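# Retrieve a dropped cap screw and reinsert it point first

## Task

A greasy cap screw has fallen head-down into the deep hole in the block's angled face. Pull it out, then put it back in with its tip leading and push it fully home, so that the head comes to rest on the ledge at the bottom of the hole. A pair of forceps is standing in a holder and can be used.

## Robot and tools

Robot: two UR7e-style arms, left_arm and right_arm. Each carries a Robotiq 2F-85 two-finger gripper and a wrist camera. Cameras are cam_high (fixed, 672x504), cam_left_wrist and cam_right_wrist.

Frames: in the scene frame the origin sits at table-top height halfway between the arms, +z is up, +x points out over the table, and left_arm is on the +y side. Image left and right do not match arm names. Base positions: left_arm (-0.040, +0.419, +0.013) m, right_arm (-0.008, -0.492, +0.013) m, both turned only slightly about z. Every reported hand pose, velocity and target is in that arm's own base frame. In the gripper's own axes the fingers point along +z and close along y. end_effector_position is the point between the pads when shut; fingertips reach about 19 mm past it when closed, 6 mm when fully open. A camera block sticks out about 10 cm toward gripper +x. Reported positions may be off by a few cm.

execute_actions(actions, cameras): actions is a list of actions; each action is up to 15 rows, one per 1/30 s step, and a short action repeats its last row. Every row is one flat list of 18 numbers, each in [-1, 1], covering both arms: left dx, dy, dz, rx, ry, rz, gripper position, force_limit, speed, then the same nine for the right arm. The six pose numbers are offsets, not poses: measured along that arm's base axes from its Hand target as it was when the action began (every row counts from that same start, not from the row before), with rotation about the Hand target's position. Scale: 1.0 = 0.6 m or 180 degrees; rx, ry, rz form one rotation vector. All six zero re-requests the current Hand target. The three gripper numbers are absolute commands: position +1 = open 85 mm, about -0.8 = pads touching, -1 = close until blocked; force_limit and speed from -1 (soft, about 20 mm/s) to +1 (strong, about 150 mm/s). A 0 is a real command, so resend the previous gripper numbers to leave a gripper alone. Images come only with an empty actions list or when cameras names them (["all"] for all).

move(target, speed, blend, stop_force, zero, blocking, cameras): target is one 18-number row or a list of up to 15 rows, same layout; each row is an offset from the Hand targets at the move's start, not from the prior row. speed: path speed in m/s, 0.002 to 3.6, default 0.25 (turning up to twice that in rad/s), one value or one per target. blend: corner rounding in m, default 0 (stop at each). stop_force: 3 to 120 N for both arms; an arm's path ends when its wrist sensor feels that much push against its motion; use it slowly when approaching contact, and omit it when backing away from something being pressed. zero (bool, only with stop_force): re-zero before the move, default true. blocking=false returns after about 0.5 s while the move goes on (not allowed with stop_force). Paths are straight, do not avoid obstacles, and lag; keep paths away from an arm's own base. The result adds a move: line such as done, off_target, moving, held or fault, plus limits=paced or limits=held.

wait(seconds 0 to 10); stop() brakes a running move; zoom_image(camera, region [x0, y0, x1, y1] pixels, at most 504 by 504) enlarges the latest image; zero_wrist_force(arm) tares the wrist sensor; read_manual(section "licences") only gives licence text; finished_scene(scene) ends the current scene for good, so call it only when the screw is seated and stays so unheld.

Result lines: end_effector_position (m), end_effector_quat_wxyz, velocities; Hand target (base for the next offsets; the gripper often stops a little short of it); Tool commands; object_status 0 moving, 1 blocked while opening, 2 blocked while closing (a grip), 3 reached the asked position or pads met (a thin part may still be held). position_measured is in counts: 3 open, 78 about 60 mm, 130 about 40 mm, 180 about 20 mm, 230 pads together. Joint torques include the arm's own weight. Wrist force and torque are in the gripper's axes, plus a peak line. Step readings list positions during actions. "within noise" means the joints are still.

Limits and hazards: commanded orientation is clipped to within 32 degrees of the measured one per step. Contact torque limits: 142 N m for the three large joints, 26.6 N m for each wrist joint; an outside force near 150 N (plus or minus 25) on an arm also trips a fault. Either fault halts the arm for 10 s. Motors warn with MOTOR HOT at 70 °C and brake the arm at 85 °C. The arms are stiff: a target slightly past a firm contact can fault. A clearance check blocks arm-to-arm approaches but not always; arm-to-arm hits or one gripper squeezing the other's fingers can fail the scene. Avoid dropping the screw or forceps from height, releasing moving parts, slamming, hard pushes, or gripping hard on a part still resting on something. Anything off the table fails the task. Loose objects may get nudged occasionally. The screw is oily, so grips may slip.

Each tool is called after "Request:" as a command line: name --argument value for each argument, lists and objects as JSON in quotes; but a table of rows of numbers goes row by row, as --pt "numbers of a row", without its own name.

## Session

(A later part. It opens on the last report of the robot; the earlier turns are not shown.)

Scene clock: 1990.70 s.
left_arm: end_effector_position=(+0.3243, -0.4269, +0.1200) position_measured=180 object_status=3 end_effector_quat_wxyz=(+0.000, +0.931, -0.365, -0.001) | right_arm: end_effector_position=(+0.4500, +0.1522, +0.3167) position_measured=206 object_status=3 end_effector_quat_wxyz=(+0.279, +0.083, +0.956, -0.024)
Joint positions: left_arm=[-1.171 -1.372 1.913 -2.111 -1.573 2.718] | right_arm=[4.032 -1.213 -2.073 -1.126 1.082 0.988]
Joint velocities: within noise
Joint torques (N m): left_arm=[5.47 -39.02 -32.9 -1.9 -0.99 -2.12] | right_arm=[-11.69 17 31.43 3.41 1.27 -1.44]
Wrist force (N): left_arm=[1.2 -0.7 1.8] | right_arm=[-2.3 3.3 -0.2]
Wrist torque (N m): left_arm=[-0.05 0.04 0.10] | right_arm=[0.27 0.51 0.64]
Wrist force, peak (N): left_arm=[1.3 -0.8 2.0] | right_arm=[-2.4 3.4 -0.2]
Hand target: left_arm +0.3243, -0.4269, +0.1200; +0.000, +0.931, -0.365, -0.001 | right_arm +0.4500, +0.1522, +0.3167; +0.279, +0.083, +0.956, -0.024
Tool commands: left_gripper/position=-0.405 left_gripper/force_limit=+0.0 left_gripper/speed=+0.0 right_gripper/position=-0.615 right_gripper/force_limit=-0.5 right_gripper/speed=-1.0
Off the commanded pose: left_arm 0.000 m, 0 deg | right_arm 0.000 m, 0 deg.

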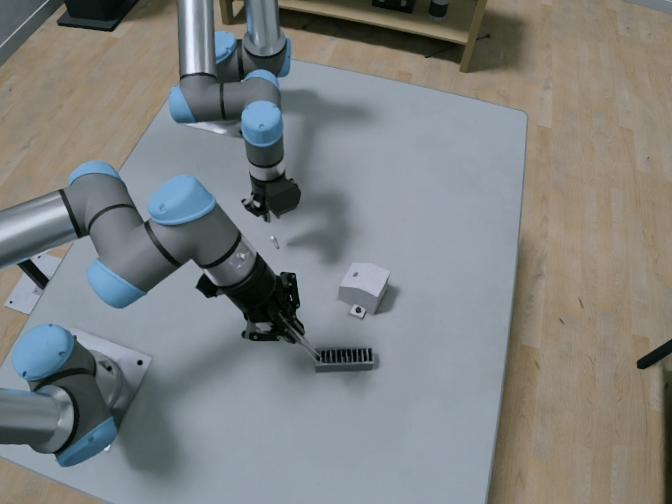

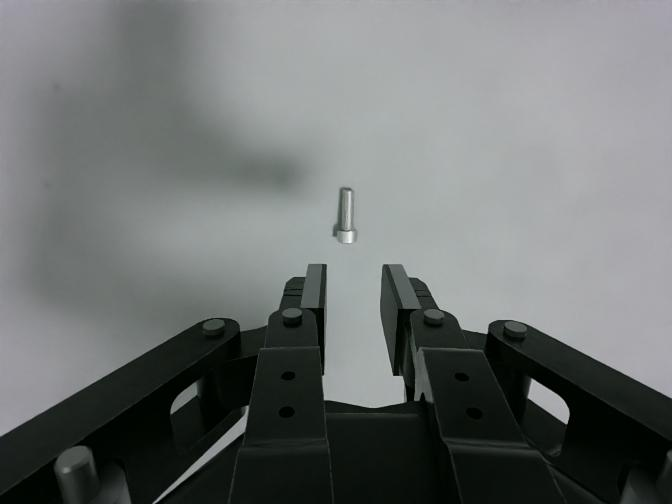

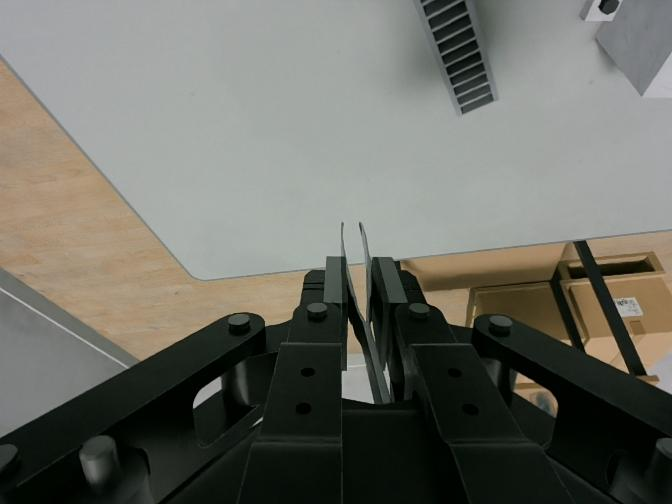

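Request:
move --pt "-0.015 0.015 0 0 0 0.6 -0.324 0 0 0 0 0 0 0 0 -0.615 -0.5 -1" --pt "-0.0307 0.0308 0 0 0 1.0 -0.324 0 0 0 0 0 0 0 0 -0.615 -0.5 -1" --speed 0.6 --blend '[0.01,0]' --cameras '["cam_left_wrist"]'

Scene clock: 2135.27 s.
left_arm: end_effector_position=(+0.3059, -0.4084, +0.1200) position_measured=170 object_status=3 end_effector_quat_wxyz=(+0.001, +0.366, +0.931, +0.000) end_effector_velocity=(+0.000, +0.000, -0.001) end_effector_angular_velocity=(+0.001, +0.001, +0.006) | right_arm: end_effector_position=(+0.4500, +0.1522, +0.3167) position_measured=206 object_status=3 end_effector_quat_wxyz=(+0.279, +0.083, +0.956, -0.024)
Joint positions: left_arm=[-1.193 -1.432 1.986 -2.126 -1.569 -0.445] | right_arm=[4.032 -1.213 -2.073 -1.126 1.082 0.988]
Joint velocities: left_arm=[0.001 0.001 0 0 0 -0.005] | right_arm=[within noise]
Joint torques (N m): left_arm=[4.78 -21.64 -24.33 -3.8 -1.32 -2.38] | right_arm=[-11.69 17.15 30.81 3.39 1.31 -1.31]
Wrist force (N): left_arm=[1.1 -0.6 2.1] | right_arm=[-2.3 2.9 0.1]
Wrist torque (N m): left_arm=[-0.03 0.05 0.09] | right_arm=[0.21 0.50 0.64]
Wrist force, peak (N): left_arm=[1.1 -0.6 2.2] | right_arm=[-2.5 3.2 -0.1]
Hand target: left_arm +0.3059, -0.4085, +0.1200; +0.001, +0.365, +0.931, +0.000 | right_arm +0.4500, +0.1522, +0.3167; +0.279, +0.083, +0.956, -0.024
Off the commanded pose: left_arm 0.000 m, 0 deg | right_arm 0.000 m, 0 deg.
move: done
Images, in order (width x height): cam_left_wrist 672x504.

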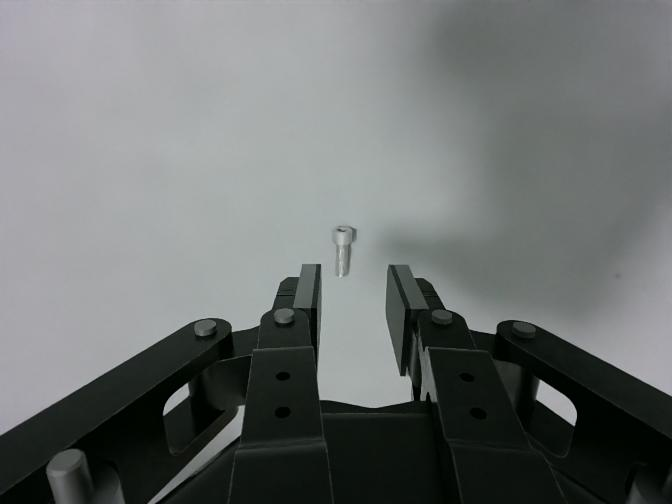

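Request:
zoom_image --camera "cam_left_wrist" --region '[280, 200, 410, 300]'

Scaled by 3.877 from the camera's 672x504 image, which has a finer 960x720 frame.

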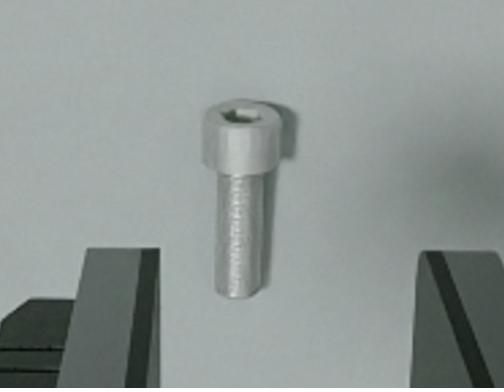

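Request:
move --target '[0.0042,-0.0078,-0.12,0,0,0,-0.324,0,0,0,0,0,0,0,0,-0.615,-0.5,-1]' --speed 0.15 --cameras '["cam_left_wrist"]'

Request:
zoom_image --camera "cam_left_wrist" --region '[280, 210, 430, 320]'

Scene clock: 2175.77 s.
left_arm: end_effector_position=(+0.3084, -0.4131, +0.0481) position_measured=170 object_status=3 end_effector_quat_wxyz=(+0.001, +0.365, +0.931, +0.000) | right_arm: end_effector_position=(+0.4500, +0.1522, +0.3167) position_measured=206 object_status=3 end_effector_quat_wxyz=(+0.279, +0.083, +0.956, -0.024)
Joint positions: left_arm=[-1.192 -1.306 2.057 -2.323 -1.569 -0.444] | right_arm=[4.032 -1.213 -2.073 -1.126 1.082 0.988]
Joint torques (N m): left_arm=[3.71 -21.8 -29.03 -4.19 -0.66 1.91] | right_arm=[-11.03 16.62 31.04 3.36 1.33 -1.25]
Wrist force (N): left_arm=[1.0 -1.0 1.9] | right_arm=[-2.1 3.2 -0.3]
Wrist torque (N m): left_arm=[-0.10 0.07 0.03] | right_arm=[0.25 0.47 0.65]
Wrist force, peak (N): left_arm=[0.9 -0.8 4.2] | right_arm=[-2.4 3.3 -0.1]
Hand target: left_arm +0.3084, -0.4131, +0.0480; +0.001, +0.365, +0.931, +0.000 | right_arm +0.4500, +0.1522, +0.3167; +0.279, +0.083, +0.956, -0.024
Off the commanded pose: left_arm 0.000 m, 0 deg | right_arm 0.000 m, 0 deg.
move: done
Images, in order (width x height): cam_left_wrist 672x504.

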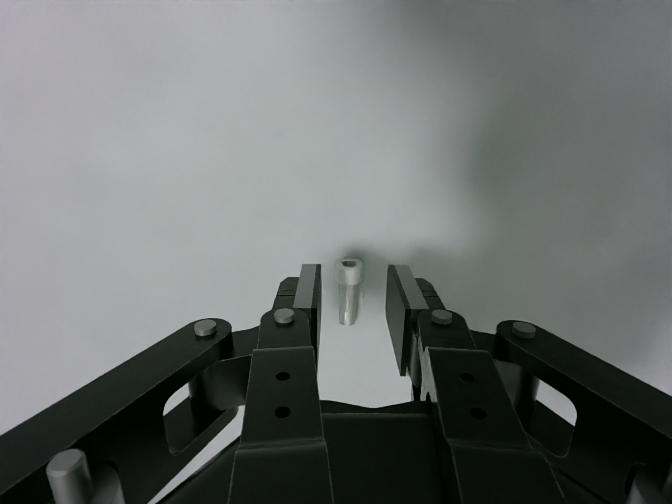

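Scaled by 3.360 from the camera's 672x504 image, which has a finer 960x720 frame.

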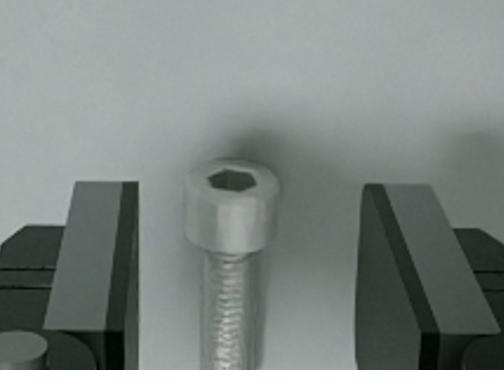

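Request:
move --target '[-0.0017,0.0005,-0.05,0,0,0,-0.324,0,0,0,0,0,0,0,0,-0.615,-0.5,-1]' --speed 0.1

Request:
move --target '[0,0,-0.0175,0,0,0,-0.324,0,0,0,0,0,0,0,0,-0.615,-0.5,-1]' --speed 0.02 --stop_force 5 --cameras '["cam_left_wrist"]'

Request:
zoom_image --camera "cam_left_wrist" --region '[280, 230, 430, 360]'

Scene clock: 2215.20 s.
left_arm: end_effector_position=(+0.3074, -0.4127, +0.0180) position_measured=170 object_status=3 end_effector_quat_wxyz=(+0.001, +0.365, +0.931, +0.000) | right_arm: end_effector_position=(+0.4500, +0.1522, +0.3167) position_measured=206 object_status=3 end_effector_quat_wxyz=(+0.279, +0.083, +0.956, -0.024)
Joint positions: left_arm=[-1.194 -1.25 2.086 -2.407 -1.569 -0.446] | right_arm=[4.032 -1.213 -2.073 -1.126 1.082 0.988]
Joint torques (N m): left_arm=[1.06 -32.7 -30.02 -3.48 0.77 -1.25] | right_arm=[-10.67 15.98 31.26 3.35 1.26 -1.18]
Wrist force (N): left_arm=[0.9 -0.6 2.0] | right_arm=[-2.3 3.1 -0.2]
Wrist torque (N m): left_arm=[-0.05 0.08 0.17] | right_arm=[0.25 0.50 0.64]
Wrist force, peak (N): left_arm=[1.1 -0.8 3.0] | right_arm=[-2.4 3.3 -0.2]
Hand target: left_arm +0.3074, -0.4128, +0.0180; +0.001, +0.365, +0.931, +0.000 | right_arm +0.4500, +0.1522, +0.3167; +0.279, +0.083, +0.956, -0.024
Off the commanded pose: left_arm 0.000 m, 0 deg | right_arm 0.000 m, 0 deg.
move: done

Scene clock: 2216.93 s.
left_arm: end_effector_position=(+0.3074, -0.4128, +0.0075) position_measured=170 object_status=3 end_effector_quat_wxyz=(+0.001, +0.365, +0.931, +0.000) | right_arm: end_effector_position=(+0.4500, +0.1522, +0.3167) position_measured=206 object_status=3 end_effector_quat_wxyz=(+0.279, +0.083, +0.956, -0.024)
Joint positions: left_arm=[-1.194 -1.229 2.093 -2.437 -1.569 -0.446] | right_arm=[4.032 -1.213 -2.073 -1.126 1.082 0.988]
Joint torques (N m): left_arm=[5.92 -41.54 -28.63 -1.5 0.82 2.19] | right_arm=[-11.25 16.18 30.98 3.47 1.16 -1.16]
Wrist force (N): left_arm=[1.0 -0.7 1.8] | right_arm=[-2.1 3.1 -0.2]
Wrist torque (N m): left_arm=[-0.06 0.06 0.17] | right_arm=[0.23 0.47 0.64]
Wrist force, peak (N): left_arm=[1.1 -0.7 2.2] | right_arm=[-2.4 3.2 0.0]
Hand target: left_arm +0.3074, -0.4128, +0.0075; +0.001, +0.365, +0.931, +0.000 | right_arm +0.4500, +0.1522, +0.3167; +0.279, +0.083, +0.956, -0.024
Off the commanded pose: left_arm 0.000 m, 0 deg | right_arm 0.000 m, 0 deg.
move: done
Images, in order (width x height): cam_left_wrist 672x504.

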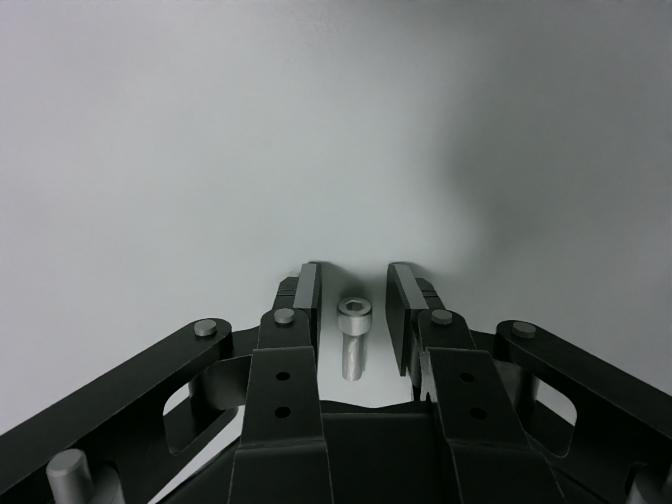

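Scaled by 3.360 from the camera's 672x504 image, which has a finer 960x720 frame.

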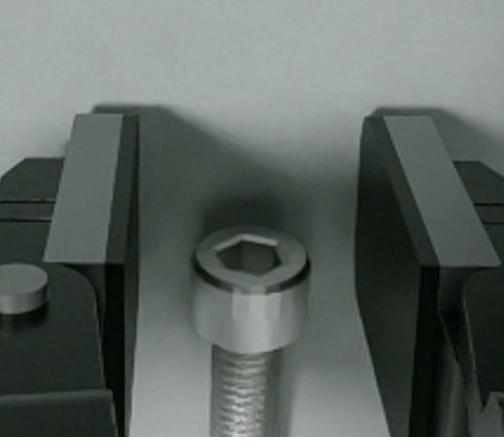

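Request:
move --target '[0,0,0,0,0,0,-1,-0.6,-1,0,0,0,0,0,0,-0.615,-0.5,-1]' --speed 0.05 --cameras '["cam_left_wrist"]'

Request:
zoom_image --camera "cam_left_wrist" --region '[280, 230, 430, 360]'

Scene clock: 2233.37 s.
left_arm: end_effector_position=(+0.3074, -0.4128, +0.0075) position_measured=201 object_status=0 end_effector_quat_wxyz=(+0.001, +0.365, +0.931, +0.000) | right_arm: end_effector_position=(+0.4500, +0.1522, +0.3167) position_measured=206 object_status=3 end_effector_quat_wxyz=(+0.279, +0.083, +0.956, -0.024)
Joint positions: left_arm=[-1.194 -1.229 2.093 -2.437 -1.569 -0.446] | right_arm=[4.032 -1.213 -2.073 -1.126 1.082 0.988]
Joint torques (N m): left_arm=[5.4 -41.22 -28.71 -1.27 0.8 2.32] | right_arm=[-10.3 16.08 31.58 3.41 1.19 -1.06]
Wrist force (N): left_arm=[1.1 -0.7 1.3] | right_arm=[-2.1 3.3 0.0]
Wrist torque (N m): left_arm=[-0.06 0.06 0.17] | right_arm=[0.28 0.48 0.64]
Wrist force, peak (N): left_arm=[1.1 -0.5 2.1] | right_arm=[-2.4 3.3 -0.2]
Hand target: left_arm +0.3074, -0.4128, +0.0075; +0.001, +0.365, +0.931, +0.000 | right_arm +0.4500, +0.1522, +0.3167; +0.279, +0.083, +0.956, -0.024
Off the commanded pose: left_arm 0.000 m, 0 deg | right_arm 0.000 m, 0 deg.
move: done
Images, in order (width x height): cam_left_wrist 672x504.

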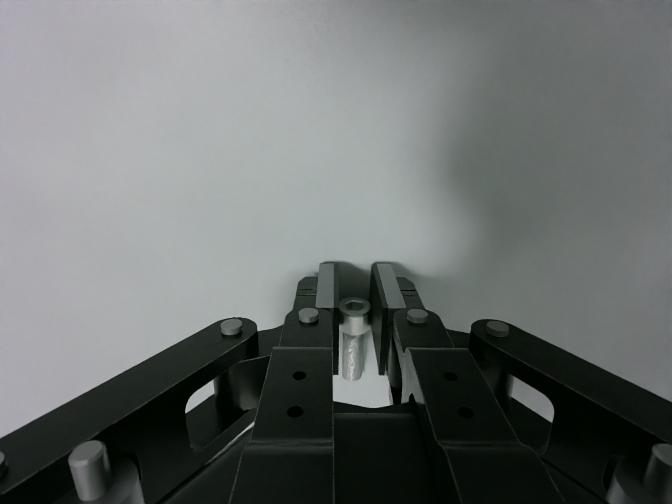

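Scaled by 3.360 from the camera's 672x504 image, which has a finer 960x720 frame.

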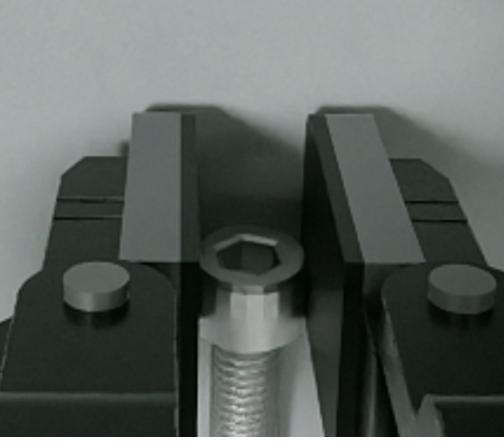

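Request:
move --target '[0,0,0.03,0,0,0,-1,-0.6,-1,0,0,0,0,0,0,-0.615,-0.5,-1]' --speed 0.05

Request:
move --target '[0,0,0.25,0,0,0,-1,-0.6,-1,0,0,0,0,0,0,-0.615,-0.5,-1]' --speed 0.15 --cameras '["all"]'

Request:
zoom_image --camera "cam_left_wrist" --region '[280, 230, 430, 360]'

Scene clock: 2242.70 s.
left_arm: end_effector_position=(+0.3075, -0.4130, +0.0257) position_measured=201 object_status=2 end_effector_quat_wxyz=(+0.001, +0.365, +0.931, +0.000) | right_arm: end_effector_position=(+0.4500, +0.1522, +0.3167) position_measured=206 object_status=3 end_effector_quat_wxyz=(+0.279, +0.083, +0.956, -0.024)
Joint positions: left_arm=[-1.194 -1.265 2.079 -2.387 -1.569 -0.446] | right_arm=[4.032 -1.213 -2.073 -1.126 1.082 0.988]
Joint torques (N m): left_arm=[4.52 -22.32 -4.73 -4.19 0.78 2.1] | right_arm=[-10.57 16.16 31.51 3.54 1.09 -1.01]
Wrist force (N): left_arm=[1.0 -0.7 2.1] | right_arm=[-2.1 2.8 0.1]
Wrist torque (N m): left_arm=[-0.05 0.06 0.17] | right_arm=[0.19 0.47 0.65]
Wrist force, peak (N): left_arm=[1.1 -0.6 2.8] | right_arm=[-2.4 3.2 -0.2]
Hand target: left_arm +0.3074, -0.4128, +0.0255; +0.001, +0.365, +0.931, +0.000 | right_arm +0.4500, +0.1522, +0.3167; +0.279, +0.083, +0.956, -0.024
Off the commanded pose: left_arm 0.000 m, 0 deg | right_arm 0.000 m, 0 deg.
move: done

Scene clock: 2244.17 s.
left_arm: end_effector_position=(+0.3074, -0.4128, +0.1755) position_measured=201 object_status=2 end_effector_quat_wxyz=(+0.001, +0.365, +0.931, +0.000) | right_arm: end_effector_position=(+0.4500, +0.1522, +0.3167) position_measured=206 object_status=3 end_effector_quat_wxyz=(+0.279, +0.083, +0.956, -0.024)
Joint positions: left_arm=[-1.194 -1.486 1.888 -1.974 -1.569 -0.446] | right_arm=[4.032 -1.213 -2.073 -1.126 1.082 0.988]
Joint torques (N m): left_arm=[-5 -30.34 -22.34 -1.22 -0.14 -2.28] | right_arm=[-10.5 15.8 31.3 3.52 1.16 -0.98]
Wrist force (N): left_arm=[1.0 -0.5 2.0] | right_arm=[-2.4 2.9 -0.2]
Wrist torque (N m): left_arm=[-0.03 0.07 0.16] | right_arm=[0.21 0.52 0.64]
Wrist force, peak (N): left_arm=[1.3 -0.8 4.9] | right_arm=[-2.4 3.4 -0.1]
Hand target: left_arm +0.3074, -0.4128, +0.1755; +0.001, +0.365, +0.931, +0.000 | right_arm +0.4500, +0.1522, +0.3167; +0.279, +0.083, +0.956, -0.024
Off the commanded pose: left_arm 0.000 m, 0 deg | right_arm 0.000 m, 0 deg.
move: done

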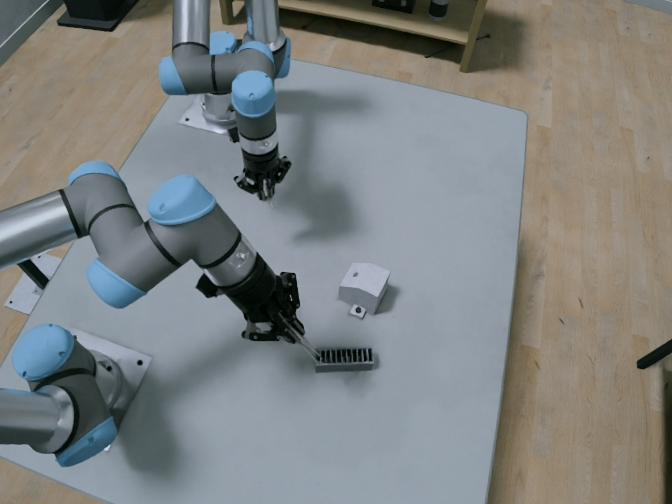

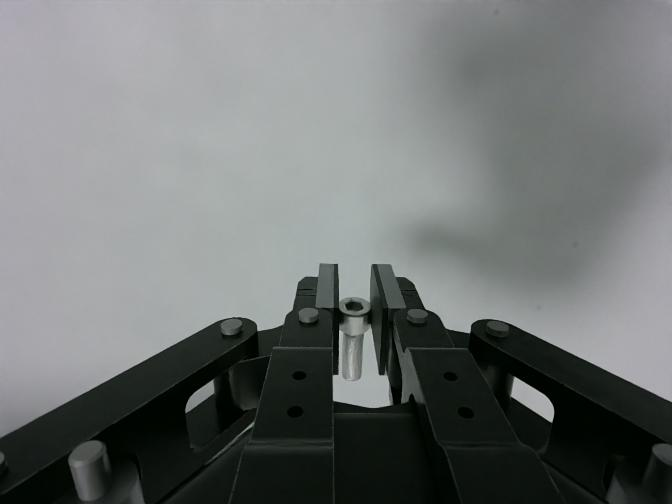

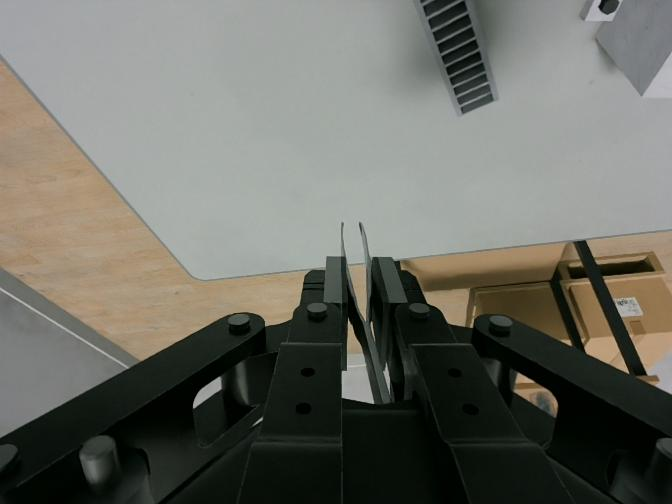

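Scaled by 3.360 from the camera's 672x504 image, which has a finer 960x720 frame.

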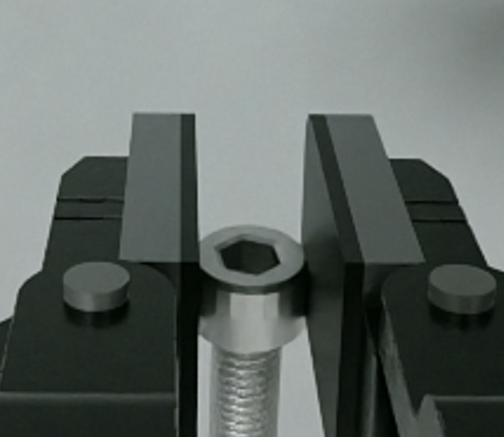

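Request:
zoom_image --camera "cam_high" --region '[310, 240, 420, 340]'

Scaled by 4.582 from the camera's 672x504 image, which has a finer 960x720 frame.

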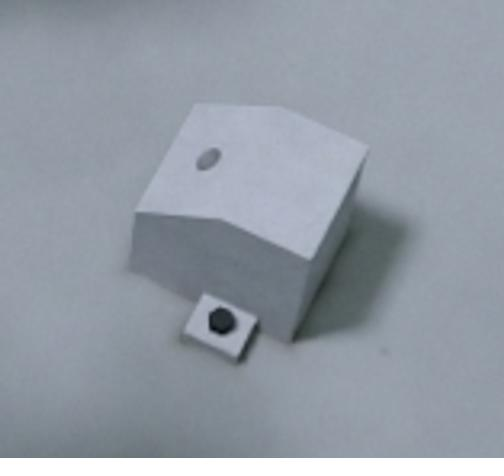

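Request:
move --pt "0.1877 0.0547 0.1742 -0.109 0.2 0.184 -1 -0.6 -1 -0.08 0.13 -0.03 0 0 0 -0.615 -0.5 -1" --pt "0.3437 -0.1027 -0.0638 -0.2179 0.3995 0.3679 -1 -0.6 -1 -0.158 0.2652 -0.1003 0 0 0 -0.615 -0.5 -1" --speed 0.3 --blend '[0.05,0]' --cameras '["all"]'

Scene clock: 2631.33 s.
left_arm: end_effector_position=(+0.4449, -0.4048, +0.2418) position_measured=201 object_status=2 end_effector_quat_wxyz=(-0.275, -0.016, +0.904, -0.327) | right_arm: end_effector_position=(+0.3848, +0.2600, +0.2831) position_measured=206 object_status=3 end_effector_quat_wxyz=(+0.279, +0.083, +0.956, -0.024)
Joint positions: left_arm=[-0.63 -1.219 1.611 -1.9 -2.452 -0.636] | right_arm=[4.353 -1.26 -2.084 -1.252 1.015 1.352]
Joint torques (N m): left_arm=[-5.02 -45.05 -34.83 -4.08 -3.03 2.43] | right_arm=[-13.9 21.12 22.7 2.66 -1.53 -2.14]
Wrist force (N): left_arm=[0.9 0.9 0.8] | right_arm=[-2.3 2.7 -0.3]
Wrist torque (N m): left_arm=[0.14 -0.09 -0.03] | right_arm=[0.18 0.48 0.70]
Wrist force, peak (N): left_arm=[-7.8 7.3 7.9] | right_arm=[-2.3 3.5 -0.4]
Hand target: left_arm +0.4449, -0.4048, +0.2419; -0.275, -0.016, +0.904, -0.327 (not the last commanded pose) | right_arm +0.3848, +0.2600, +0.2832; +0.279, +0.083, +0.956, -0.024 (not the last commanded pose)
Off the commanded pose: left_arm 0.143 m, 39 deg | right_arm 0.065 m, 0 deg.
move: held (left_arm; a check stopped the path), off_target (right_arm; braked when a check withheld steps of left_arm); path passed 1 of 2 targets; limits=held
pose unreachable (left arm): on one or more control steps of this call, first in action 0 (counted from 0), this arm could not follow its commanded pose, so it was not sent that pose on those steps. It may still have moved: this result reports where it is.
cause: moving toward the commanded pose would bring two parts of the arm too close to each other (its gripper and another part of the arm, with joints 4 (wrist 1) to 6 (wrist 3) between them, 4 mm apart when it was first held).

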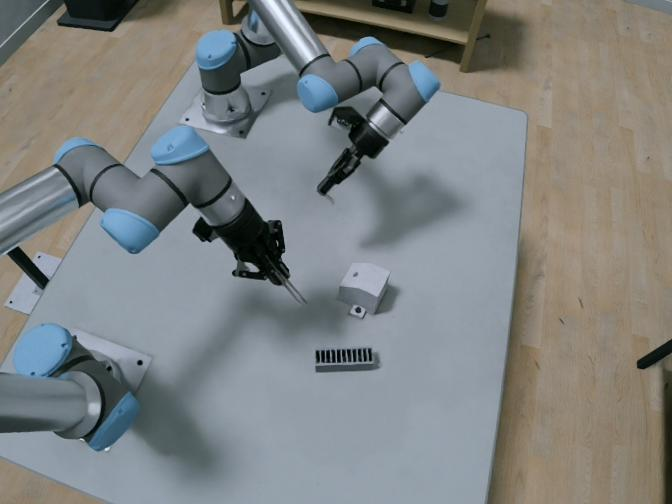

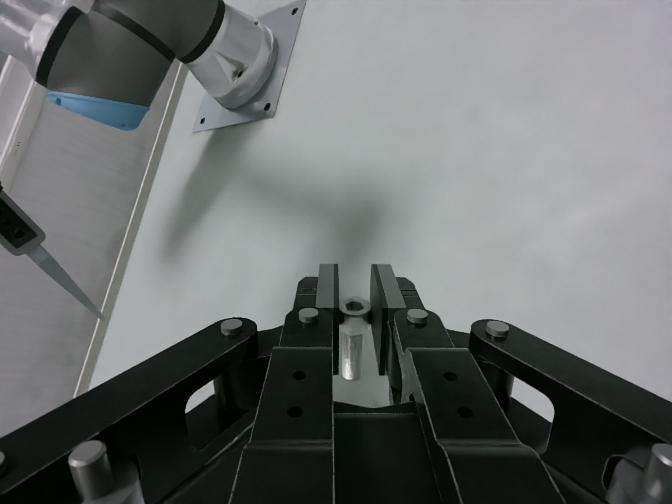

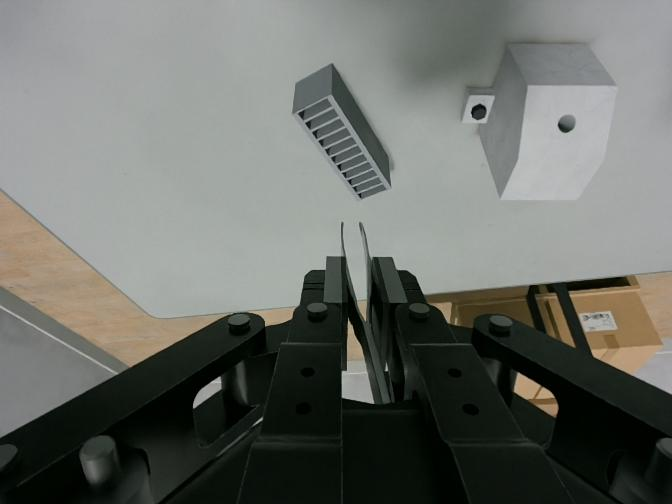

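Request:
zoom_image --camera "cam_right_wrist" --region '[280, 50, 410, 210]'

Scaled by 3.150 from the camera's 672x504 image, which has a finer 960x720 frame.

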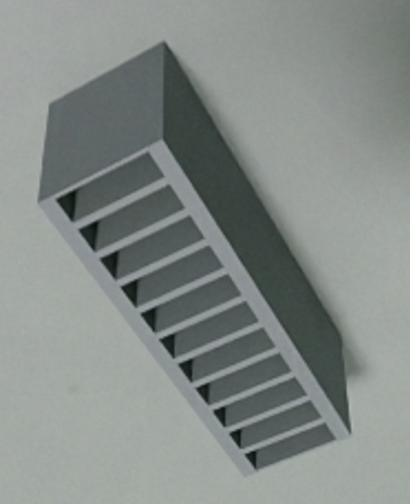

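Request:
move --target '[-0.1248,0.008,-0.2032,0.1374,-0.2537,-0.2322,-1,-0.6,-1,0,0,0,0,0,0,-0.615,-0.5,-1]' --speed 0.3 --cameras '["cam_left_wrist"]'

Scene clock: 3231.43 s.
left_arm: end_effector_position=(+0.3700, -0.4000, +0.1200) position_measured=201 object_status=2 end_effector_quat_wxyz=(+0.001, +0.365, +0.931, +0.000) end_effector_velocity=(+0.000, +0.000, +0.000) end_effector_angular_velocity=(+0.002, -0.004, -0.003) | right_arm: end_effector_position=(+0.3848, +0.2600, +0.2832) position_measured=206 object_status=3 end_effector_quat_wxyz=(+0.279, +0.083, +0.956, -0.024)
Joint positions: left_arm=[-1.072 -1.354 1.892 -2.109 -1.569 -0.326] | right_arm=[4.353 -1.26 -2.084 -1.252 1.015 1.352]
Joint velocities: left_arm=[-0.001 -0.001 0.001 0 0.005 0.002] | right_arm=[within noise]
Joint torques (N m): left_arm=[-5.77 -22.33 -25.9 -3 0.88 -2.23] | right_arm=[-12.62 20.19 30.72 3.78 1.31 -0.08]
Wrist force (N): left_arm=[1.2 -0.5 1.9] | right_arm=[-2.4 2.8 -0.2]
Wrist torque (N m): left_arm=[-0.02 0.05 0.17] | right_arm=[0.19 0.48 0.70]
Wrist force, peak (N): left_arm=[1.7 -1.5 2.8] | right_arm=[-2.3 3.2 -0.5]
Hand target: left_arm +0.3700, -0.4000, +0.1200; +0.001, +0.365, +0.931, +0.000 | right_arm +0.3848, +0.2600, +0.2832; +0.279, +0.083, +0.956, -0.024
Off the commanded pose: left_arm 0.000 m, 0 deg | right_arm 0.000 m, 0 deg.
move: done
Images, in order (width x height): cam_left_wrist 672x504.

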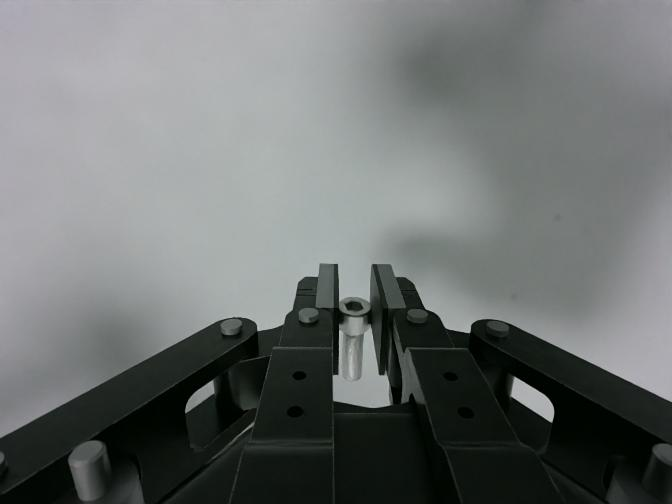

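Request:
move --target '[0,0,-0.1667,0,0,0,-1,-0.6,-1,0,0,0,0,0,0,-0.615,-0.5,-1]' --speed 0.15

Request:
move --target '[0,0,-0.0208,0,0,0,-1,-0.6,-1,0,0,0,0,0,0,-0.615,-0.5,-1]' --speed 0.015 --stop_force 3

Scene clock: 3242.73 s.
left_arm: end_effector_position=(+0.3700, -0.4000, +0.0200) position_measured=201 object_status=2 end_effector_quat_wxyz=(+0.001, +0.365, +0.931, +0.000) | right_arm: end_effector_position=(+0.3848, +0.2600, +0.2832) position_measured=206 object_status=3 end_effector_quat_wxyz=(+0.279, +0.083, +0.956, -0.024)
Joint positions: left_arm=[-1.072 -1.198 1.998 -2.372 -1.569 -0.326] | right_arm=[4.353 -1.26 -2.084 -1.252 1.015 1.352]
Joint torques (N m): left_arm=[5.57 -24.29 -28.15 -3.75 0.09 0.41] | right_arm=[-12.32 20.68 31.17 3.77 1.23 -1.35]
Wrist force (N): left_arm=[1.1 -0.7 1.9] | right_arm=[-2.1 3.1 0.0]
Wrist torque (N m): left_arm=[-0.06 0.04 0.16] | right_arm=[0.23 0.45 0.69]
Wrist force, peak (N): left_arm=[1.3 -0.5 4.5] | right_arm=[-2.4 3.2 -0.3]
Hand target: left_arm +0.3700, -0.4000, +0.0200; +0.001, +0.365, +0.931, +0.000 | right_arm +0.3848, +0.2600, +0.2832; +0.279, +0.083, +0.956, -0.024
Off the commanded pose: left_arm 0.000 m, 0 deg | right_arm 0.000 m, 0 deg.
move: done

Scene clock: 3244.60 s.
left_arm: end_effector_position=(+0.3700, -0.4000, +0.0074) position_measured=201 object_status=2 end_effector_quat_wxyz=(+0.001, +0.365, +0.931, +0.000) | right_arm: end_effector_position=(+0.3848, +0.2600, +0.2832) position_measured=206 object_status=3 end_effector_quat_wxyz=(+0.279, +0.083, +0.956, -0.024)
Joint positions: left_arm=[-1.072 -1.174 2.007 -2.405 -1.569 -0.326] | right_arm=[4.353 -1.26 -2.084 -1.252 1.015 1.352]
Joint torques (N m): left_arm=[5.79 -42.05 -22.17 -0.88 0.18 2.18] | right_arm=[-12.17 20.94 30.37 3.71 1.33 -1.27]
Wrist force (N): left_arm=[0.6 -0.8 -0.9] | right_arm=[-1.9 2.9 0.0]
Wrist torque (N m): left_arm=[-0.03 0.04 0.16] | right_arm=[0.20 0.41 0.70]
Wrist force, peak (N): left_arm=[2.2 -0.5 -3.9] | right_arm=[-2.2 3.2 -0.5]
Hand target: left_arm +0.3700, -0.4000, +0.0074; +0.001, +0.365, +0.931, +0.000 | right_arm +0.3848, +0.2600, +0.2832; +0.279, +0.083, +0.956, -0.024
Off the commanded pose: left_arm 0.000 m, 0 deg | right_arm 0.000 m, 0 deg.
move: contact (left_arm)

Request:
move --target '[0,0,0.0005,0,0,0,-0.324,0,-1,0,0,0,0,0,0,-0.615,-0.5,-1]' --speed 0.02

Request:
move --pt "0 0 0.15 0 0 0 -0.324 0 -1 0 0 0 0 0 0 -0.615 -0.5 -1" --pt "0.002 -0.002 0.2 0.1406 -0.1303 -0.4616 -0.324 0 -1 0 0 0 0 0 0 -0.615 -0.5 -1" --pt "0.0043 -0.004 0.0877 0.2813 -0.2606 -0.9231 -0.324 0 -1 0 0 0 0 0 0 -0.615 -0.5 -1" --speed '[0.15,0.6,0.5]' --blend '[0.02,0.02,0]' --cameras '["cam_left_wrist","cam_high"]'

Scene clock: 3307.67 s.
left_arm: end_effector_position=(+0.3700, -0.4000, +0.0078) position_measured=170 object_status=0 end_effector_quat_wxyz=(+0.001, +0.365, +0.931, +0.000) | right_arm: end_effector_position=(+0.3848, +0.2600, +0.2832) position_measured=206 object_status=3 end_effector_quat_wxyz=(+0.279, +0.083, +0.956, -0.024)
Joint positions: left_arm=[-1.072 -1.174 2.006 -2.404 -1.569 -0.326] | right_arm=[4.353 -1.26 -2.084 -1.252 1.015 1.352]
Joint torques (N m): left_arm=[5.22 -43.48 -29.17 -1.65 0.11 2.11] | right_arm=[-12.5 20.24 30.46 3.65 1.28 -1.36]
Wrist force (N): left_arm=[1.1 -0.6 1.8] | right_arm=[-2.4 2.9 -0.4]
Wrist torque (N m): left_arm=[-0.03 0.05 0.16] | right_arm=[0.21 0.50 0.70]
Wrist force, peak (N): left_arm=[1.2 -0.8 1.9] | right_arm=[-2.4 3.2 -0.2]
Hand target: left_arm +0.3700, -0.4000, +0.0077; +0.001, +0.365, +0.931, +0.000 | right_arm +0.3848, +0.2600, +0.2832; +0.279, +0.083, +0.956, -0.024
Off the commanded pose: left_arm 0.000 m, 0 deg | right_arm 0.000 m, 0 deg.
move: done

Scene clock: 3311.77 s.
left_arm: end_effector_position=(+0.3726, -0.4023, +0.0603) position_measured=170 object_status=3 end_effector_quat_wxyz=(+0.140, +0.860, -0.336, +0.356) end_effector_velocity=(-0.001, -0.001, +0.000) end_effector_angular_velocity=(+0.001, -0.002, -0.007) | right_arm: end_effector_position=(+0.3848, +0.2600, +0.2832) position_measured=206 object_status=3 end_effector_quat_wxyz=(+0.279, +0.083, +0.956, -0.024)
Joint positions: left_arm=[-1.233 -1.173 2.478 -3.6 -1.235 2.783] | right_arm=[4.353 -1.26 -2.084 -1.252 1.015 1.352]
Joint velocities: left_arm=[-0.001 0.001 -0.001 -0.002 -0.003 0.006] | right_arm=[within noise]
Joint torques (N m): left_arm=[4.85 -31.95 -20.79 -4.58 -0.77 2.44] | right_arm=[-12.43 20.36 30.06 3.73 1.29 -1.27]
Wrist force (N): left_arm=[0.1 -1.1 1.5] | right_arm=[-2.4 3.0 -0.5]
Wrist torque (N m): left_arm=[-0.10 0.07 0.10] | right_arm=[0.22 0.49 0.70]
Wrist force, peak (N): left_arm=[1.3 -0.5 4.1] | right_arm=[-2.4 3.1 -0.4]
Hand target: left_arm +0.3726, -0.4024, +0.0604; +0.140, +0.860, -0.336, +0.356 | right_arm +0.3848, +0.2600, +0.2832; +0.279, +0.083, +0.956, -0.024
Off the commanded pose: left_arm 0.000 m, 0 deg | right_arm 0.000 m, 0 deg.
move: done
Images, in order (width x height): cam_high 672x504, cam_left_wrist 672x504.

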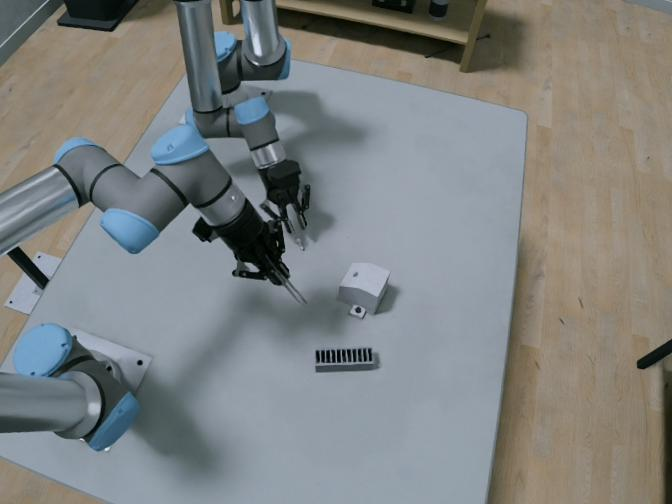

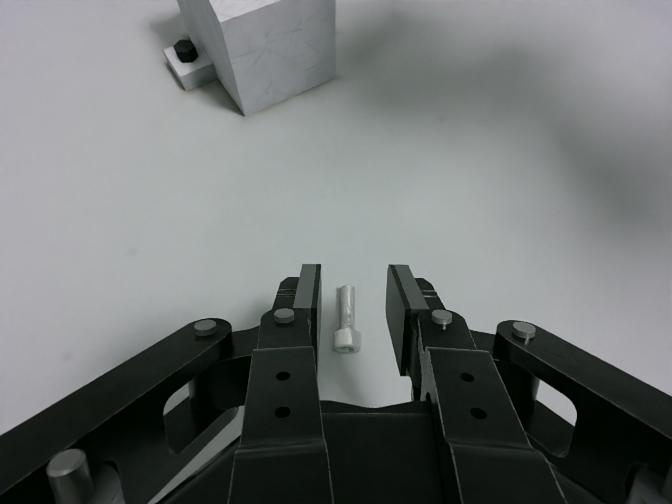

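Request:
move --target '[0,0,-0.055,0,0,0,-0.324,0,-1,0,0,0,0,0,0,-0.615,-0.5,-1]' --speed 0.1

Request:
move --target '[0,0,-0.0321,0,0,0,-0.324,0,-1,0,0,0,0,0,0,-0.615,-0.5,-1]' --speed 0.02 --stop_force 5 --cameras '["cam_left_wrist"]'

Request:
zoom_image --camera "cam_left_wrist" --region '[280, 230, 430, 400]'

Scene clock: 3333.50 s.
left_arm: end_effector_position=(+0.3726, -0.4024, +0.0274) position_measured=170 object_status=3 end_effector_quat_wxyz=(+0.140, +0.860, -0.336, +0.356) | right_arm: end_effector_position=(+0.3848, +0.2600, +0.2832) position_measured=206 object_status=3 end_effector_quat_wxyz=(+0.279, +0.083, +0.956, -0.024)
Joint positions: left_arm=[-1.233 -1.05 2.477 -3.722 -1.235 2.783] | right_arm=[4.353 -1.26 -2.084 -1.252 1.015 1.352]
Joint torques (N m): left_arm=[-1.84 -20.13 -13.68 -4.43 -0.57 2.11] | right_arm=[-12.06 20.41 29.62 3.74 1.24 -1.25]
Wrist force (N): left_arm=[0.0 -1.2 1.2] | right_arm=[-2.2 2.8 -0.3]
Wrist torque (N m): left_arm=[-0.11 0.07 0.05] | right_arm=[0.19 0.46 0.69]
Wrist force, peak (N): left_arm=[-0.7 -1.2 2.2] | right_arm=[-2.2 3.2 -0.2]
Hand target: left_arm +0.3726, -0.4024, +0.0274; +0.140, +0.860, -0.336, +0.356 | right_arm +0.3848, +0.2600, +0.2832; +0.279, +0.083, +0.956, -0.024
Off the commanded pose: left_arm 0.000 m, 0 deg | right_arm 0.000 m, 0 deg.
move: done

Scene clock: 3335.27 s.
left_arm: end_effector_position=(+0.3726, -0.4024, +0.0081) position_measured=170 object_status=3 end_effector_quat_wxyz=(+0.140, +0.860, -0.336, +0.356) | right_arm: end_effector_position=(+0.3848, +0.2600, +0.2832) position_measured=206 object_status=3 end_effector_quat_wxyz=(+0.279, +0.083, +0.956, -0.024)
Joint positions: left_arm=[-1.233 -0.977 2.471 -3.79 -1.235 2.783] | right_arm=[4.353 -1.26 -2.084 -1.252 1.015 1.352]
Joint torques (N m): left_arm=[-1.58 -39.79 0.15 -2.61 0.46 2.23] | right_arm=[-12.18 20.44 29.4 3.71 1.24 -1.31]
Wrist force (N): left_arm=[0.2 -1.1 1.5] | right_arm=[-2.4 2.8 -0.5]
Wrist torque (N m): left_arm=[-0.11 0.04 0.04] | right_arm=[0.20 0.50 0.70]
Wrist force, peak (N): left_arm=[0.1 -1.2 1.6] | right_arm=[-2.4 3.0 -0.5]
Hand target: left_arm +0.3726, -0.4024, +0.0081; +0.140, +0.860, -0.336, +0.356 | right_arm +0.3848, +0.2600, +0.2832; +0.279, +0.083, +0.956, -0.024
Off the commanded pose: left_arm 0.000 m, 0 deg | right_arm 0.000 m, 0 deg.
move: done
Images, in order (width x height): cam_left_wrist 672x504.

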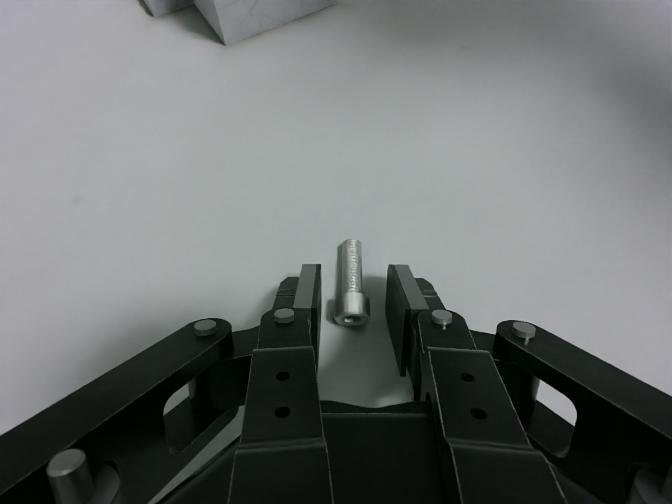

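Scaled by 2.965 from the camera's 672x504 image, which has a finer 960x720 frame.

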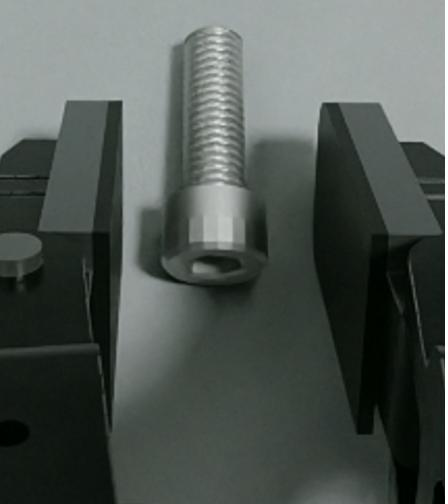

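Request:
move --target '[0,0,0,0,0,0,-1,-0.4,-1,0,0,0,0,0,0,-0.615,-0.5,-1]' --speed 0.05

Request:
move --target '[0,0,0.03,0,0,0,-1,-0.4,-1,0,0,0,0,0,0,-0.615,-0.5,-1]' --speed 0.04

Request:
move --target '[0,0,0.17,0,0,0,-1,-0.4,-1,0,0,0,0,0,0,-0.615,-0.5,-1]' --speed 0.15 --cameras '["cam_left_wrist"]'

Request:
zoom_image --camera "cam_left_wrist" --region '[280, 230, 430, 400]'

Scene clock: 3360.33 s.
left_arm: end_effector_position=(+0.3726, -0.4024, +0.0081) position_measured=201 object_status=0 end_effector_quat_wxyz=(+0.140, +0.860, -0.336, +0.356) | right_arm: end_effector_position=(+0.3848, +0.2600, +0.2832) position_measured=206 object_status=3 end_effector_quat_wxyz=(+0.279, +0.083, +0.956, -0.024)
Joint positions: left_arm=[-1.233 -0.977 2.471 -3.79 -1.235 2.783] | right_arm=[4.353 -1.26 -2.084 -1.252 1.015 1.352]
Joint torques (N m): left_arm=[-0.98 -39.44 7.97 -4.31 1.37 0.89] | right_arm=[-12.41 19.98 28.93 3.65 1.17 -1.33]
Wrist force (N): left_arm=[0.3 -1.1 0.9] | right_arm=[-2.3 2.9 -0.2]
Wrist torque (N m): left_arm=[-0.11 0.06 0.05] | right_arm=[0.20 0.47 0.70]
Wrist force, peak (N): left_arm=[0.0 -1.3 1.5] | right_arm=[-2.8 3.1 -0.2]
Hand target: left_arm +0.3726, -0.4024, +0.0081; +0.140, +0.860, -0.336, +0.356 | right_arm +0.3848, +0.2600, +0.2832; +0.279, +0.083, +0.956, -0.024
Off the commanded pose: left_arm 0.000 m, 0 deg | right_arm 0.000 m, 0 deg.
move: done

Scene clock: 3361.13 s.
left_arm: end_effector_position=(+0.3726, -0.4024, +0.0261) position_measured=201 object_status=2 end_effector_quat_wxyz=(+0.140, +0.860, -0.337, +0.356) | right_arm: end_effector_position=(+0.3848, +0.2600, +0.2832) position_measured=206 object_status=3 end_effector_quat_wxyz=(+0.279, +0.083, +0.956, -0.024)
Joint positions: left_arm=[-1.233 -1.045 2.477 -3.727 -1.235 2.783] | right_arm=[4.353 -1.26 -2.084 -1.252 1.015 1.352]
Joint torques (N m): left_arm=[1.33 -20.66 -3.42 -4.95 1.04 0.69] | right_arm=[-12.18 20.48 28.54 3.68 1.2 -1.27]
Wrist force (N): left_arm=[0.0 -1.3 1.4] | right_arm=[-2.2 2.5 -0.2]
Wrist torque (N m): left_arm=[-0.13 0.04 0.05] | right_arm=[0.14 0.47 0.70]
Wrist force, peak (N): left_arm=[-0.4 -1.2 2.0] | right_arm=[-2.4 3.0 -0.4]
Hand target: left_arm +0.3726, -0.4024, +0.0261; +0.140, +0.860, -0.336, +0.356 | right_arm +0.3848, +0.2600, +0.2832; +0.279, +0.083, +0.956, -0.024
Off the commanded pose: left_arm 0.000 m, 0 deg | right_arm 0.000 m, 0 deg.
move: done

Scene clock: 3362.30 s.
left_arm: end_effector_position=(+0.3726, -0.4024, +0.1281) position_measured=201 object_status=2 end_effector_quat_wxyz=(+0.140, +0.860, -0.336, +0.356) end_effector_velocity=(+0.000, +0.000, +0.000) end_effector_angular_velocity=(+0.004, +0.000, -0.002) | right_arm: end_effector_position=(+0.3848, +0.2600, +0.2832) position_measured=206 object_status=3 end_effector_quat_wxyz=(+0.279, +0.083, +0.956, -0.024)
Joint positions: left_arm=[-1.233 -1.407 2.447 -3.335 -1.235 2.783] | right_arm=[4.353 -1.26 -2.084 -1.252 1.015 1.352]
Joint velocities: left_arm=[-0.001 -0.003 0 0.005 0 0.002] | right_arm=[within noise]
Joint torques (N m): left_arm=[-5.83 -31.85 -1.05 -2.25 -0.24 -0.53] | right_arm=[-11.53 20.39 29.07 3.77 1.23 -1.3]
Wrist force (N): left_arm=[0.0 -1.0 1.7] | right_arm=[-2.4 2.7 -0.3]
Wrist torque (N m): left_arm=[-0.07 0.05 0.19] | right_arm=[0.17 0.49 0.70]
Wrist force, peak (N): left_arm=[-1.7 -1.0 3.2] | right_arm=[-2.3 3.2 -0.1]
Hand target: left_arm +0.3726, -0.4024, +0.1281; +0.140, +0.860, -0.336, +0.356 | right_arm +0.3848, +0.2600, +0.2832; +0.279, +0.083, +0.956, -0.024
Off the commanded pose: left_arm 0.000 m, 0 deg | right_arm 0.000 m, 0 deg.
move: done
Images, in order (width x height): cam_left_wrist 672x504.

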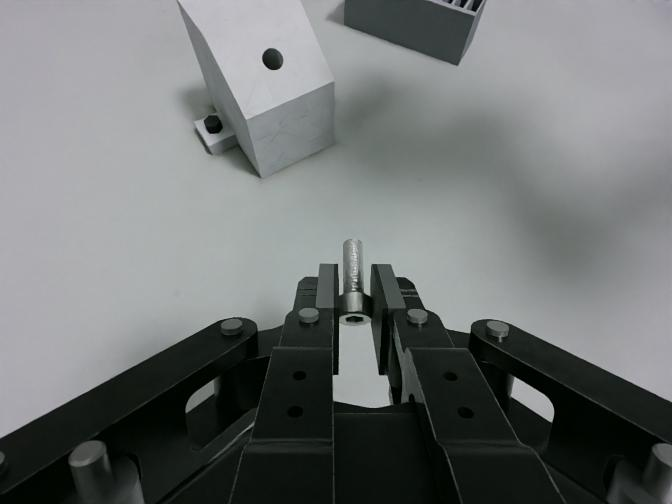

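Scaled by 2.965 from the camera's 672x504 image, which has a finer 960x720 frame.

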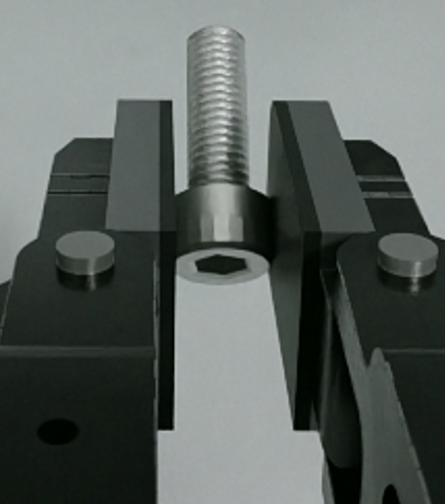

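Request:
move --pt "0.129 -0.0627 0.0698 0.0653 0.1302 0.0833 -1 -0.4 -1 -0.035 -0.0105 0.0563 0 0 0 -0.615 -0.5 -1" --pt "0.2568 -0.1447 0.0052 0.1306 0.2604 0.1667 -1 -0.4 -1 -0.0705 -0.021 0.1125 0 0 0 -0.615 -0.5 -1" --speed 0.2 --blend '[0.03,0]' --cameras '["all"]'

Scene clock: 3418.83 s.
left_arm: end_effector_position=(+0.5266, -0.4892, +0.1312) position_measured=201 object_status=2 end_effector_quat_wxyz=(-0.005, +0.994, -0.091, -0.059) end_effector_velocity=(+0.000, +0.000, +0.000) end_effector_angular_velocity=(+0.002, +0.002, +0.001) | right_arm: end_effector_position=(+0.3425, +0.2474, +0.3508) position_measured=206 object_status=3 end_effector_quat_wxyz=(+0.279, +0.083, +0.956, -0.024)
Joint positions: left_arm=[-0.906 -0.925 1.201 -1.759 -1.65 2.421] | right_arm=[4.463 -1.139 -1.966 -1.558 1.006 1.481]
Joint velocities: left_arm=[0.001 0.001 -0.003 0.005 0 0] | right_arm=[within noise]
Joint torques (N m): left_arm=[0.05 -42.56 -35.69 -1.08 -1.08 1.7] | right_arm=[-11.73 -4.54 14.06 3.57 -2.99 -1.71]
Wrist force (N): left_arm=[1.1 -0.7 1.8] | right_arm=[-2.0 2.9 0.0]
Wrist torque (N m): left_arm=[-0.06 0.09 0.02] | right_arm=[0.20 0.42 0.62]
Wrist force, peak (N): left_arm=[2.5 -0.5 2.3] | right_arm=[-2.4 3.3 -0.2]
Hand target: left_arm +0.5267, -0.4892, +0.1312; -0.005, +0.994, -0.091, -0.059 | right_arm +0.3425, +0.2474, +0.3507; +0.279, +0.083, +0.956, -0.024
Off the commanded pose: left_arm 0.000 m, 0 deg | right_arm 0.000 m, 0 deg.
move: done

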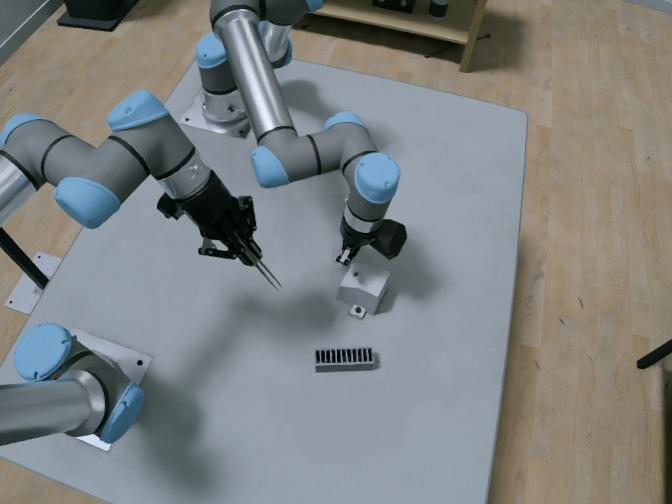

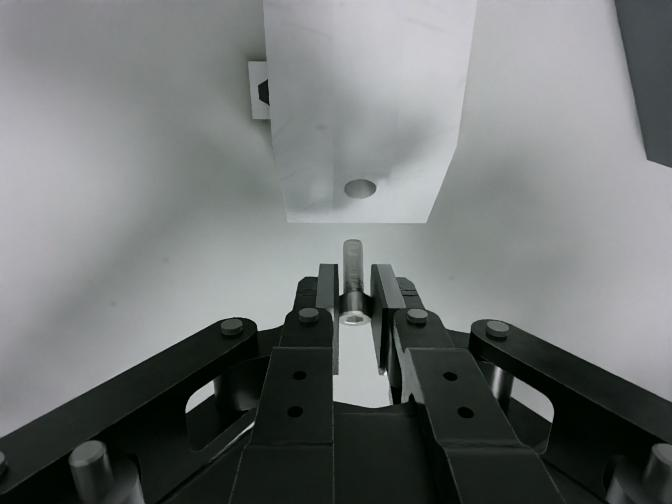

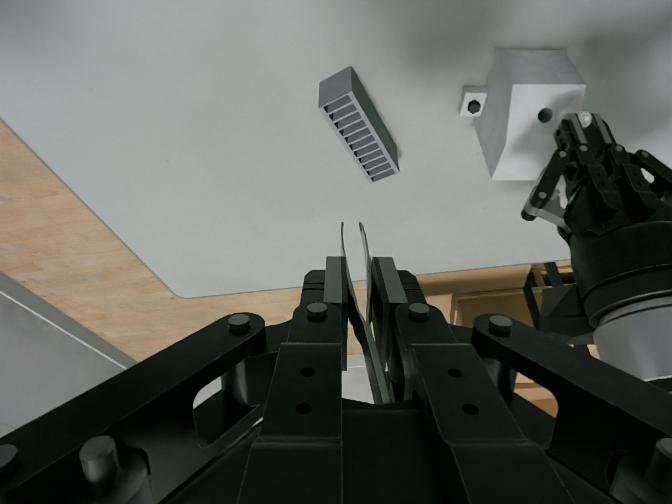

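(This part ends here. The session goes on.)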